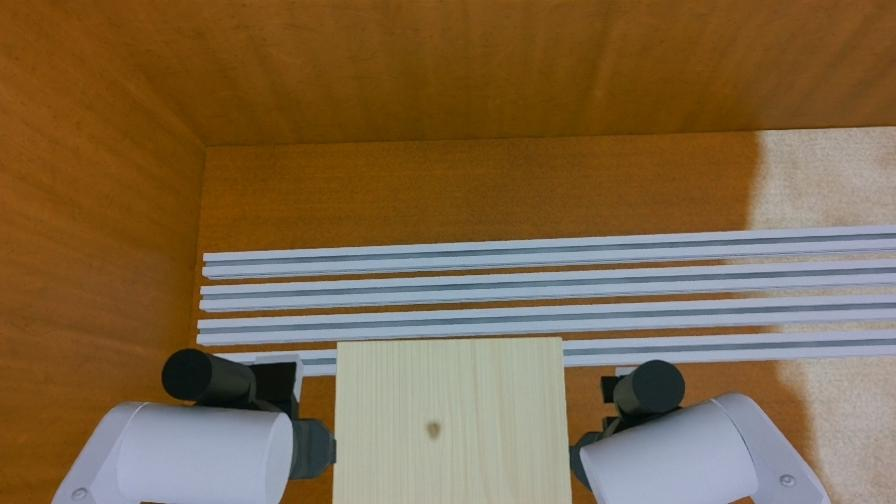

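Emit:
move:
  joints: {"torso_squat_rad": 0.5638, "torso_shift_rad": 0.2875, "torso_pitch_rad": 0.88, "left_shoulder_pitch_rad": -0.7235, "left_shoulder_roll_rad": 0.0744, "left_shoulder_yaw_rad": 0.1313, "left_elbow_rad": -0.9384, "left_forearm_roll_rad": -0.041, "left_wrist_pitch_rad": 0.7515, "left_hand_roll_rad": -1.4456, "right_shoulder_pitch_rad": -0.7925, "right_shoulder_roll_rad": -0.0122, "right_shoulder_yaw_rad": 0.0075, "right_elbow_rad": -0.847, "right_forearm_roll_rad": 0.1935, "right_wrist_pitch_rad": 0.7415, "right_hand_roll_rad": 1.1781}
  min_time_s: 2
  cameras: ["all"]

Scene clock: 327.80 s.
Joint torques (N m): left_arm=[-13.42 -24.74 -11.62 -6.83 6.32 -1.6 0.46] | right_arm=[-15.8 29.94 7.05 -9.47 -4.78 -3.61 0.25]
External joint torques (N m): left_arm=[-10.26 -24.8 -11.48 -1.68 6.28 -1.46 0.46] | right_arm=[-11.83 27.67 6.32 -4.82 -4.95 -3.53 0.25]
Wrist force (N): left_arm=[-39.4 2.6 -19.8] | right_arm=[-39.6 1.9 -18.4]
Wrist torque (N m): left_arm=[-0.25 -0.13 -0.06] | right_arm=[-0.06 -0.67 -0.41]
Wrist force, peak (N): left_arm=[-42.2 4.3 -19.8] | right_arm=[-42.0 2.6 -18.7]
move: done
base_odometry: x=+0.614 y=-0.340 heading=+0.024
lidar_m: 0.16 0.18 0.24 1.66 2.29 1.66 1.59 1.67 2.27 0.73 0.26 0.18
base_status: not commanded
joint_positions: torso_squat_rad=+0.564 torso_shift_rad=+0.288 torso_pitch_rad=+0.881 torso_yaw_rad=+0.000 left_shoulder_pitch_rad=-0.721 left_shoulder_roll_rad=+0.080 left_shoulder_yaw_rad=+0.134 left_elbow_rad=-0.938 left_forearm_roll_rad=-0.043 left_wrist_pitch_rad=+0.752 left_hand_roll_rad=-1.446 left_gripper_m=+0.085 right_shoulder_pitch_rad=-0.789 right_shoulder_roll_rad=-0.019 right_shoulder_yaw_rad=+0.006 right_elbow_rad=-0.846 right_forearm_roll_rad=+0.195 right_wrist_pitch_rad=+0.742 right_hand_roll_rad=+1.178 right_gripper_m=+0.050 head_pan_rad=+0.000 head_tilt_rad=+0.500
joint_status: all done
wheel_motors_off: 0
motor_effort: left_wheel=-2(3) right_wheel=+3(4)
chest: x=+0.1785 y=+0.0001 z=+1.0449 quat_wxyz=(+0.905, +0.000, +0.426, +0.000)
left_hand: x=+0.3682 y=+0.2011 z=+0.3797 quat_wxyz=(+0.708, +0.003, +0.004, -0.706)
right_hand: x=+0.3686 y=-0.1391 z=+0.3787 quat_wxyz=(+0.710, -0.008, +0.008, +0.704)
pictures: head_camera, left_wrist_camera, right_wrist_camera
head_camera: T_world_to_cam=[[-0.02093, -0.9995, -0.02356, 0.0336], [-0.96929, 0.02606, -0.24455, 0.67032], [0.24504, 0.01772, -0.96935, 0.98003]] pos_world=[0.41029, -0.00125, 1.11471]
left_wrist_camera: T_world_to_cam=[[0.02929, -0.9994, -0.01869, 0.19669], [-0.88683, -0.0346, 0.4608, 0.18751], [-0.46117, 0.00307, -0.88731, 0.57859]] pos_world=[0.42735, 0.20128, 0.43066]
right_wrist_camera: T_world_to_cam=[[0.02106, -0.99977, -0.00324, -0.14686], [-0.8615, -0.01979, 0.50738, 0.14979], [-0.50733, -0.0079, -0.86172, 0.58439]] pos_world=[0.42861, -0.13925, 0.4271]

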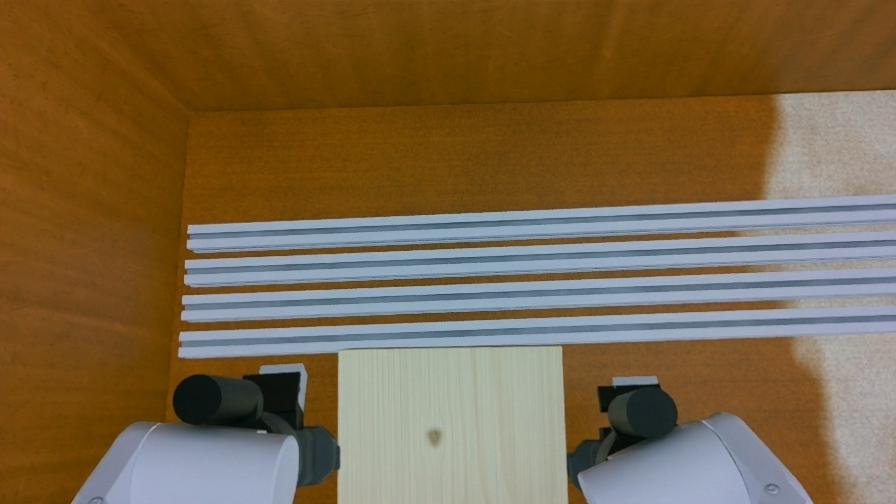

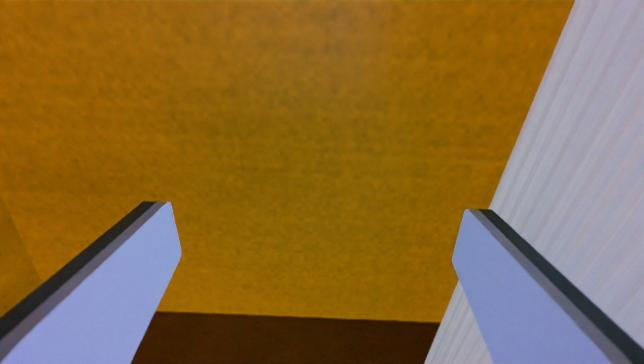

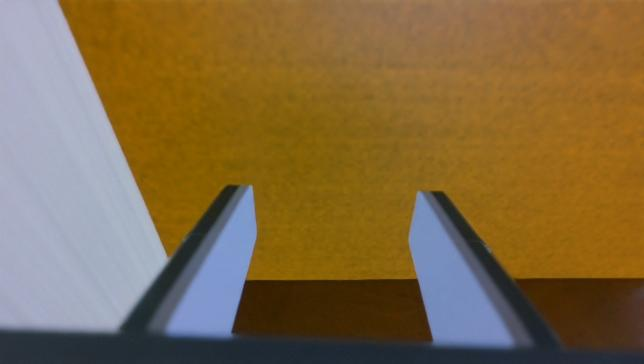

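Emit:
zoom_image:
  camera: "left_wrist_camera"
  region: [120, 240, 480, 364]

Emit:
zoom_image:
  camera: "head_camera"
  region: [250, 290, 680, 504]

Scaled by 1.400 from the camera's image (finer frame: 1265x715).

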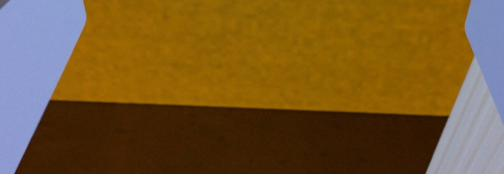

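Scaled by 1.172 from the camera's image (finer frame: 1280x720).

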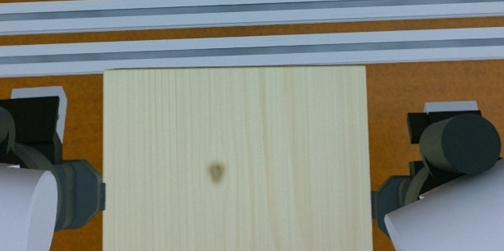

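Emit:
move:
  base: {"turn_rad_s": 0.02, "for_s": 1.0}

Emit:
move:
  base: {"x_m_s": 0.02, "for_s": 1.2}
  joints: {"torso_squat_rad": 0.6034, "torso_shift_rad": 0.294, "torso_pitch_rad": 0.9008, "left_shoulder_pitch_rad": -0.7395, "left_shoulder_roll_rad": 0.079, "left_shoulder_yaw_rad": 0.1306, "left_elbow_rad": -0.8611, "left_forearm_roll_rad": -0.0444, "left_wrist_pitch_rad": 0.6695, "left_hand_roll_rad": -1.4365, "right_shoulder_pitch_rad": -0.8127, "right_shoulder_roll_rad": -0.0125, "right_shoulder_yaw_rad": 0.0036, "right_elbow_rad": -0.7633, "right_forearm_roll_rad": 0.2114, "right_wrist_pitch_rad": 0.6582, "right_hand_roll_rad": 1.1565}
  min_time_s: 2
  cameras: ["all"]

Scene clock: 356.67 s.
Joint torques (N m): left_arm=[-12.77 -24.9 -11.66 -6.96 6.37 -1.44 0.37] | right_arm=[-15.24 29.88 7.46 -9.62 -4.81 -3.4 0.09]
External joint torques (N m): left_arm=[-9.61 -24.96 -11.52 -1.81 6.33 -1.3 0.37] | right_arm=[-11.26 27.61 6.74 -4.97 -4.98 -3.32 0.09]
Wrist force (N): left_arm=[-39.0 2.1 -20.2] | right_arm=[-39.1 2.0 -18.5]
Wrist torque (N m): left_arm=[-0.21 -0.09 -0.06] | right_arm=[-0.12 -0.59 -0.40]
Wrist force, peak (N): left_arm=[-40.5 2.8 -19.6] | right_arm=[-40.2 2.2 -18.3]
move: done
base_odometry: x=+0.614 y=-0.340 heading=+0.043
lidar_m: 0.16 0.18 0.25 1.65 2.25 1.65 1.59 1.69 2.31 0.67 0.26 0.18
base_status: done (sent for 1 of 1 s)
joint_positions: torso_squat_rad=+0.564 torso_shift_rad=+0.288 torso_pitch_rad=+0.881 torso_yaw_rad=+0.000 left_shoulder_pitch_rad=-0.721 left_shoulder_roll_rad=+0.080 left_shoulder_yaw_rad=+0.134 left_elbow_rad=-0.938 left_forearm_roll_rad=-0.043 left_wrist_pitch_rad=+0.752 left_hand_roll_rad=-1.446 left_gripper_m=+0.085 right_shoulder_pitch_rad=-0.790 right_shoulder_roll_rad=-0.019 right_shoulder_yaw_rad=+0.006 right_elbow_rad=-0.846 right_forearm_roll_rad=+0.195 right_wrist_pitch_rad=+0.742 right_hand_roll_rad=+1.178 right_gripper_m=+0.050 head_pan_rad=+0.000 head_tilt_rad=+0.500
joint_status: not commanded
wheel_motors_off: 0
motor_effort: left_wheel=-16(28) right_wheel=+14(26)
chest: x=+0.1785 y=+0.0001 z=+1.0449 quat_wxyz=(+0.905, +0.000, +0.426, +0.000)
left_hand: x=+0.3683 y=+0.2011 z=+0.3798 quat_wxyz=(+0.708, +0.003, +0.004, -0.706)
right_hand: x=+0.3686 y=-0.1391 z=+0.3787 quat_wxyz=(+0.710, -0.008, +0.008, +0.704)
pictures: none

Scene clock: 358.97 s.
Joint torques (N m): left_arm=[-12.64 -25.01 -11.26 -6.24 5.72 -1.75 0.34] | right_arm=[-14.83 30 6.61 -8.65 -4.18 -3.71 0.06]
External joint torques (N m): left_arm=[-10.15 -24.96 -11.13 -1.7 5.68 -1.6 0.34] | right_arm=[-11.43 27.58 5.91 -4.6 -4.32 -3.63 0.06]
Wrist force (N): left_arm=[-39.3 2.8 -19.2] | right_arm=[-39.6 1.7 -17.6]
Wrist torque (N m): left_arm=[-0.30 -0.09 -0.06] | right_arm=[-0.04 -0.60 -0.49]
Wrist force, peak (N): left_arm=[-41.9 3.3 -19.6] | right_arm=[-42.1 2.1 -17.8]
move: done
base_odometry: x=+0.638 y=-0.339 heading=+0.042
lidar_m: 0.15 0.14 0.21 1.65 2.28 1.67 1.62 1.70 2.35 0.59 0.22 0.15
base_status: done (sent for 1.2 of 1.2 s)
joint_positions: torso_squat_rad=+0.603 torso_shift_rad=+0.294 torso_pitch_rad=+0.901 torso_yaw_rad=+0.000 left_shoulder_pitch_rad=-0.737 left_shoulder_roll_rad=+0.085 left_shoulder_yaw_rad=+0.134 left_elbow_rad=-0.861 left_forearm_roll_rad=-0.046 left_wrist_pitch_rad=+0.670 left_hand_roll_rad=-1.437 left_gripper_m=+0.085 right_shoulder_pitch_rad=-0.810 right_shoulder_roll_rad=-0.019 right_shoulder_yaw_rad=+0.002 right_elbow_rad=-0.762 right_forearm_roll_rad=+0.212 right_wrist_pitch_rad=+0.659 right_hand_roll_rad=+1.156 right_gripper_m=+0.050 head_pan_rad=+0.000 head_tilt_rad=+0.500
joint_status: all done
wheel_motors_off: 0
motor_effort: left_wheel=-6(11) right_wheel=+7(29)
chest: x=+0.1818 y=+0.0001 z=+1.0242 quat_wxyz=(+0.900, +0.000, +0.436, +0.000)
left_hand: x=+0.3536 y=+0.2016 z=+0.3462 quat_wxyz=(+0.708, +0.002, +0.004, -0.706)
right_hand: x=+0.3536 y=-0.1384 z=+0.3453 quat_wxyz=(+0.709, -0.005, +0.006, +0.706)
pictures: head_camera, left_wrist_camera, right_wrist_camera
head_camera: T_world_to_cam=[[-0.02141, -0.9995, -0.02312, 0.03282], [-0.97415, 0.02606, -0.2244, 0.64865], [0.22489, 0.01772, -0.97422, 0.96782]] pos_world=[0.41493, -0.00125, 1.08918]
left_wrist_camera: T_world_to_cam=[[0.02864, -0.99943, -0.01777, 0.197], [-0.88685, -0.03361, 0.46084, 0.18986], [-0.46117, 0.00256, -0.88731, 0.54214]] pos_world=[0.41276, 0.20188, 0.39706]
right_wrist_camera: T_world_to_cam=[[0.02461, -0.99965, -0.00971, -0.14492], [-0.86071, -0.02613, 0.50843, 0.15223], [-0.5085, -0.00415, -0.86105, 0.54873]] pos_world=[0.41362, -0.13862, 0.39368]

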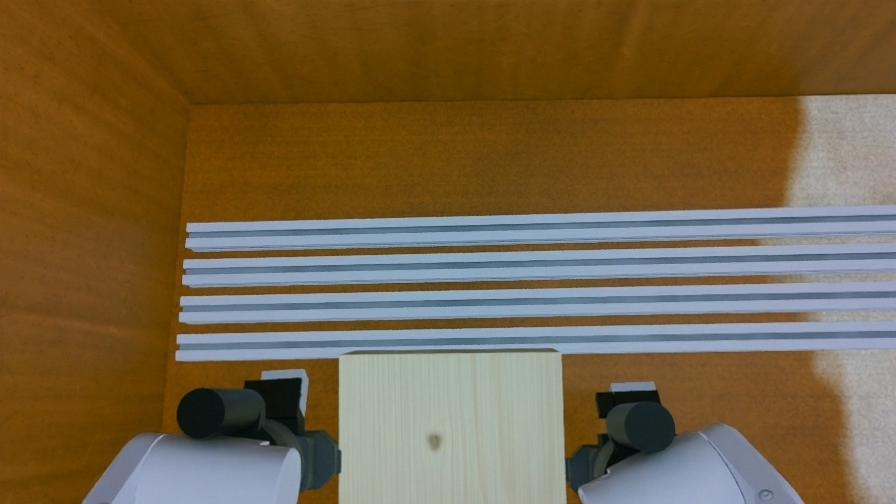

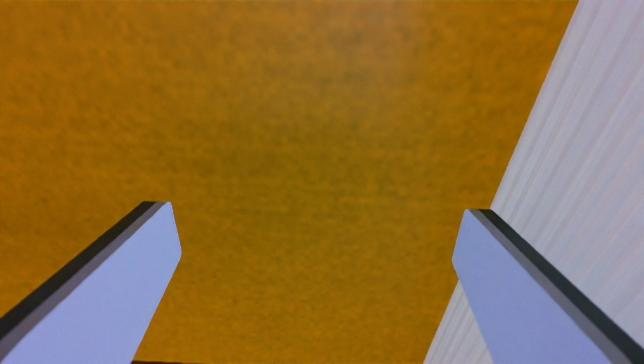

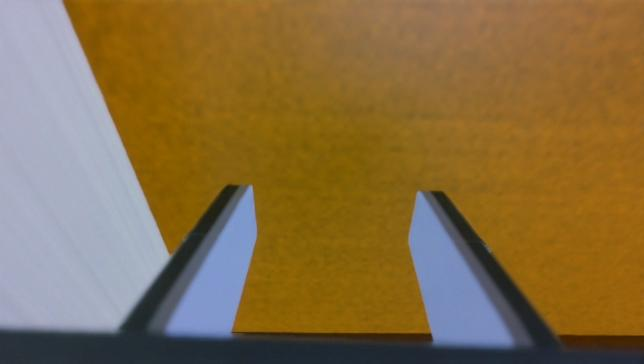

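Emit:
move:
  base: {"x_m_s": 0.014, "for_s": 0.5}
  joints: {"torso_squat_rad": 0.6217, "torso_shift_rad": 0.297, "torso_pitch_rad": 0.9104, "left_shoulder_pitch_rad": -0.747, "left_shoulder_roll_rad": 0.081, "left_shoulder_yaw_rad": 0.1303, "left_elbow_rad": -0.8254, "left_forearm_roll_rad": -0.046, "left_wrist_pitch_rad": 0.6316, "left_hand_roll_rad": -1.4323, "right_shoulder_pitch_rad": -0.8221, "right_shoulder_roll_rad": -0.0123, "right_shoulder_yaw_rad": 0.0018, "right_elbow_rad": -0.7246, "right_forearm_roll_rad": 0.2197, "right_wrist_pitch_rad": 0.6197, "right_hand_roll_rad": 1.1465}
  min_time_s: 1.2
  cameras: ["head_camera"]

Scene clock: 367.10 s.
Joint torques (N m): left_arm=[-9.62 -23.49 -10.37 -1.96 4.39 -2.05 0.61] | right_arm=[-13.5 35.83 8.16 -6.71 -4.65 -3.55 0.59]
External joint torques (N m): left_arm=[-7.38 -23.38 -10.23 2.32 4.35 -1.9 0.61] | right_arm=[-10.33 33.36 7.49 -2.93 -4.78 -3.47 0.59]
Wrist force (N): left_arm=[-41.6 -1.0 25.0] | right_arm=[-48.5 -1.4 -12.1]
Wrist torque (N m): left_arm=[-0.30 -2.91 -0.31] | right_arm=[-0.03 -1.30 -0.78]
Wrist force, peak (N): left_arm=[-42.2 -1.2 24.8] | right_arm=[-49.2 -1.3 -11.8]
move: done
base_odometry: x=+0.645 y=-0.339 heading=+0.042
lidar_m: 0.13 0.14 0.22 1.66 2.28 1.70 1.62 1.71 2.35 0.56 0.20 0.15
base_status: done (sent for 0.5 of 0.5 s)
joint_positions: torso_squat_rad=+0.622 torso_shift_rad=+0.297 torso_pitch_rad=+0.910 torso_yaw_rad=+0.000 left_shoulder_pitch_rad=-0.745 left_shoulder_roll_rad=+0.087 left_shoulder_yaw_rad=+0.133 left_elbow_rad=-0.826 left_forearm_roll_rad=-0.047 left_wrist_pitch_rad=+0.632 left_hand_roll_rad=-1.432 left_gripper_m=+0.085 right_shoulder_pitch_rad=-0.820 right_shoulder_roll_rad=-0.021 right_shoulder_yaw_rad=+0.000 right_elbow_rad=-0.724 right_forearm_roll_rad=+0.221 right_wrist_pitch_rad=+0.621 right_hand_roll_rad=+1.146 right_gripper_m=+0.050 head_pan_rad=+0.000 head_tilt_rad=+0.500
joint_status: all done
wheel_motors_off: 0
motor_effort: left_wheel=-5(12) right_wheel=+3(19)
chest: x=+0.1825 y=+0.0000 z=+1.0147 quat_wxyz=(+0.898, +0.000, +0.439, +0.000)
left_hand: x=+0.3476 y=+0.2013 z=+0.3316 quat_wxyz=(+0.708, +0.003, +0.002, -0.707)
right_hand: x=+0.3471 y=-0.1386 z=+0.3308 quat_wxyz=(+0.708, -0.005, +0.005, +0.706)
head_camera: T_world_to_cam=[[-0.02158, -0.9995, -0.02304, 0.03256], [-0.97597, 0.02606, -0.21632, 0.63943], [0.21682, 0.01782, -0.97605, 0.96177]] pos_world=[0.41624, -0.00125, 1.07781]

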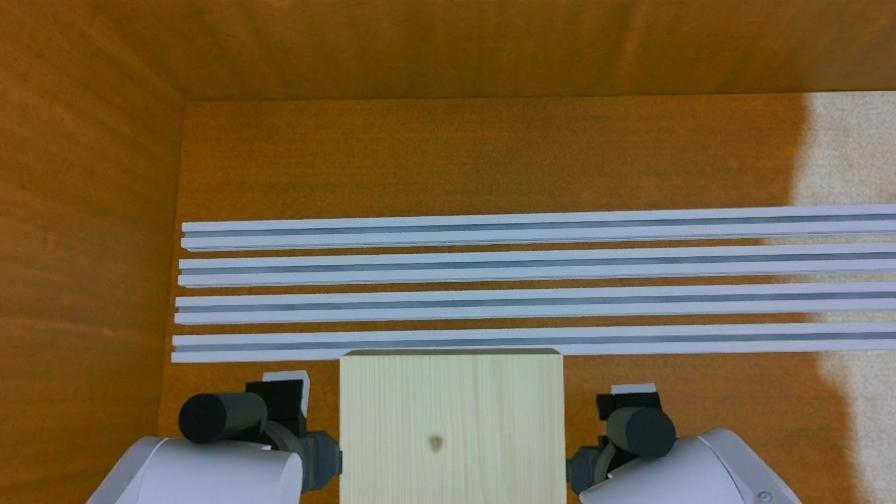

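Emit:
move:
  joints: {"torso_squat_rad": 0.6}
  min_time_s: 1

Emit:
move:
  base: {"x_m_s": -0.01, "for_s": 0.4}

Emit:
move:
  joints: {"torso_squat_rad": 0.6217}
  min_time_s: 1
  cameras: ["head_camera", "left_wrist_camera"]

Scene clock: 373.43 s.
Joint torques (N m): left_arm=[-10.46 -25.29 -10.63 -6.06 5.35 -1.46 0.52] | right_arm=[-13.31 34.33 8.09 -8.31 -4.56 -3.61 0.49]
External joint torques (N m): left_arm=[-8.28 -25.17 -10.5 -1.82 5.31 -1.32 0.52] | right_arm=[-10.19 31.84 7.41 -4.55 -4.69 -3.53 0.49]
Wrist force (N): left_arm=[-39.0 3.0 -18.5] | right_arm=[-40.0 1.6 -17.3]
Wrist torque (N m): left_arm=[-0.27 -0.16 -0.10] | right_arm=[-0.04 -0.65 -0.49]
Wrist force, peak (N): left_arm=[-42.5 -1.0 24.4] | right_arm=[-49.0 -1.6 -11.9]
move: done
base_odometry: x=+0.645 y=-0.339 heading=+0.042
lidar_m: 0.14 0.15 0.22 1.65 2.31 1.69 1.62 1.71 2.34 0.55 0.20 0.15
base_status: not commanded
joint_positions: torso_squat_rad=+0.600 torso_shift_rad=+0.297 torso_pitch_rad=+0.911 torso_yaw_rad=+0.000 left_shoulder_pitch_rad=-0.745 left_shoulder_roll_rad=+0.087 left_shoulder_yaw_rad=+0.133 left_elbow_rad=-0.825 left_forearm_roll_rad=-0.047 left_wrist_pitch_rad=+0.632 left_hand_roll_rad=-1.432 left_gripper_m=+0.085 right_shoulder_pitch_rad=-0.820 right_shoulder_roll_rad=-0.020 right_shoulder_yaw_rad=+0.000 right_elbow_rad=-0.723 right_forearm_roll_rad=+0.221 right_wrist_pitch_rad=+0.621 right_hand_roll_rad=+1.146 right_gripper_m=+0.050 head_pan_rad=+0.000 head_tilt_rad=+0.500
joint_status: all done
wheel_motors_off: 0
motor_effort: left_wheel=-4(5) right_wheel=+5(6)
chest: x=+0.1857 y=+0.0000 z=+1.0225 quat_wxyz=(+0.898, +0.000, +0.440, +0.000)
left_hand: x=+0.3492 y=+0.2016 z=+0.3391 quat_wxyz=(+0.708, +0.002, +0.003, -0.707)
right_hand: x=+0.3489 y=-0.1383 z=+0.3383 quat_wxyz=(+0.708, -0.004, +0.005, +0.706)
pictures: none

Scene clock: 374.33 s.
Joint torques (N m): left_arm=[-11.08 -25.39 -10.41 -6.25 5.4 -1.58 0.42] | right_arm=[-13.26 33.68 7.98 -8.69 -4.44 -3.72 0.5]
External joint torques (N m): left_arm=[-8.89 -25.28 -10.28 -2 5.36 -1.44 0.42] | right_arm=[-10.14 31.19 7.31 -4.93 -4.57 -3.64 0.5]
Wrist force (N): left_arm=[-39.8 2.5 -18.5] | right_arm=[-40.1 1.6 -17.9]
Wrist torque (N m): left_arm=[-0.28 -0.26 -0.13] | right_arm=[-0.01 -0.65 -0.50]
Wrist force, peak (N): left_arm=[-39.9 2.7 -20.5] | right_arm=[-40.3 2.0 -17.5]
move: done
base_odometry: x=+0.641 y=-0.339 heading=+0.042
lidar_m: 0.14 0.15 0.21 1.65 2.28 1.69 1.62 1.70 2.37 0.57 0.22 0.15
base_status: done (sent for 0.4 of 0.4 s)
joint_positions: torso_squat_rad=+0.600 torso_shift_rad=+0.297 torso_pitch_rad=+0.911 torso_yaw_rad=+0.000 left_shoulder_pitch_rad=-0.745 left_shoulder_roll_rad=+0.087 left_shoulder_yaw_rad=+0.133 left_elbow_rad=-0.825 left_forearm_roll_rad=-0.047 left_wrist_pitch_rad=+0.632 left_hand_roll_rad=-1.432 left_gripper_m=+0.085 right_shoulder_pitch_rad=-0.820 right_shoulder_roll_rad=-0.020 right_shoulder_yaw_rad=+0.000 right_elbow_rad=-0.723 right_forearm_roll_rad=+0.221 right_wrist_pitch_rad=+0.621 right_hand_roll_rad=+1.146 right_gripper_m=+0.050 head_pan_rad=+0.000 head_tilt_rad=+0.500
joint_status: not commanded
wheel_motors_off: 0
motor_effort: left_wheel=-4(15) right_wheel=+7(11)
chest: x=+0.1857 y=+0.0000 z=+1.0226 quat_wxyz=(+0.898, +0.000, +0.440, +0.000)
left_hand: x=+0.3491 y=+0.2017 z=+0.3391 quat_wxyz=(+0.708, +0.002, +0.004, -0.707)
right_hand: x=+0.3489 y=-0.1383 z=+0.3384 quat_wxyz=(+0.708, -0.004, +0.005, +0.706)
pictures: none

Scene clock: 375.63 s.
Joint torques (N m): left_arm=[-11.53 -25.32 -10.39 -4.74 5.15 -2.14 0.51] | right_arm=[-13.16 33.67 8.17 -8.81 -4.46 -3.73 0.38]
External joint torques (N m): left_arm=[-9.3 -25.22 -10.26 -0.47 5.11 -1.99 0.51] | right_arm=[-10 31.18 7.49 -5.04 -4.59 -3.64 0.38]
Wrist force (N): left_arm=[-43.6 -4.0 24.1] | right_arm=[-43.5 0.5 -15.1]
Wrist torque (N m): left_arm=[-0.13 -2.91 -0.47] | right_arm=[-0.03 -0.89 -0.62]
Wrist force, peak (N): left_arm=[-44.3 -4.5 25.5] | right_arm=[-43.8 0.0 -15.8]
move: done
base_odometry: x=+0.641 y=-0.339 heading=+0.042
lidar_m: 0.14 0.14 0.22 1.65 2.29 1.69 1.63 1.70 2.36 0.57 0.22 0.15
base_status: not commanded
joint_positions: torso_squat_rad=+0.622 torso_shift_rad=+0.297 torso_pitch_rad=+0.910 torso_yaw_rad=+0.000 left_shoulder_pitch_rad=-0.745 left_shoulder_roll_rad=+0.087 left_shoulder_yaw_rad=+0.133 left_elbow_rad=-0.825 left_forearm_roll_rad=-0.047 left_wrist_pitch_rad=+0.632 left_hand_roll_rad=-1.432 left_gripper_m=+0.085 right_shoulder_pitch_rad=-0.820 right_shoulder_roll_rad=-0.020 right_shoulder_yaw_rad=+0.000 right_elbow_rad=-0.723 right_forearm_roll_rad=+0.221 right_wrist_pitch_rad=+0.621 right_hand_roll_rad=+1.146 right_gripper_m=+0.050 head_pan_rad=+0.000 head_tilt_rad=+0.500
joint_status: all done
wheel_motors_off: 0
motor_effort: left_wheel=-4(6) right_wheel=+6(8)
chest: x=+0.1826 y=+0.0000 z=+1.0146 quat_wxyz=(+0.898, +0.000, +0.439, +0.000)
left_hand: x=+0.3470 y=+0.2017 z=+0.3315 quat_wxyz=(+0.708, +0.003, +0.003, -0.707)
right_hand: x=+0.3467 y=-0.1382 z=+0.3306 quat_wxyz=(+0.708, -0.004, +0.005, +0.706)
head_camera: T_world_to_cam=[[-0.02156, -0.9995, -0.02313, 0.03266], [-0.97602, 0.02606, -0.21613, 0.63922], [0.21663, 0.01792, -0.97609, 0.9618]] pos_world=[0.41624, -0.00125, 1.07771]
left_wrist_camera: T_world_to_cam=[[0.02825, -0.99946, -0.01682, 0.19683], [-0.88768, -0.03282, 0.45928, 0.19151], [-0.45958, 0.00196, -0.88813, 0.52594]] pos_world=[0.40616, 0.20198, 0.38245]

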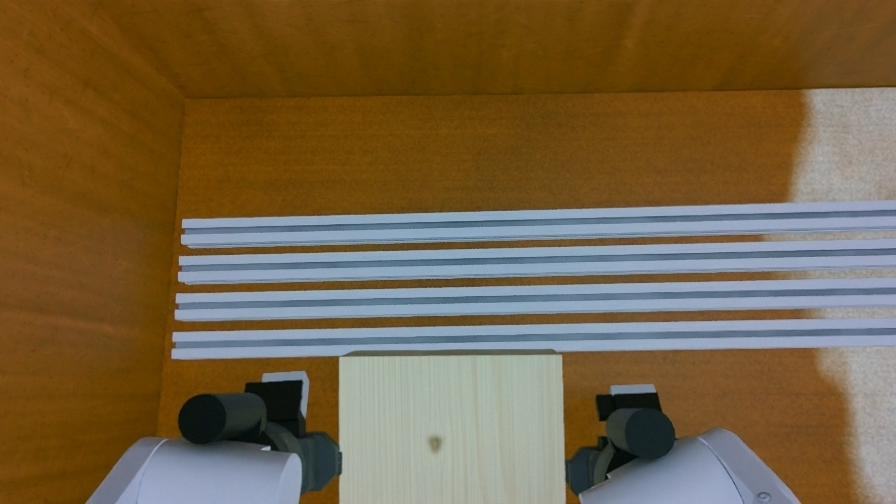

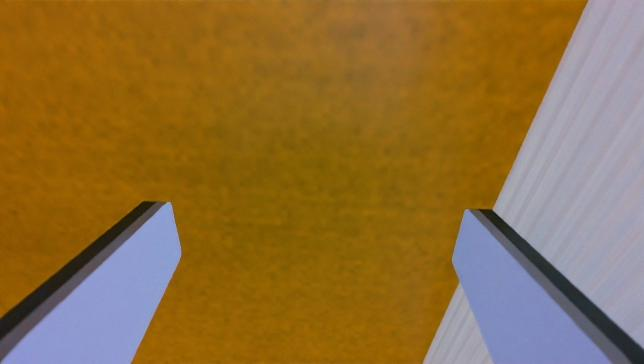

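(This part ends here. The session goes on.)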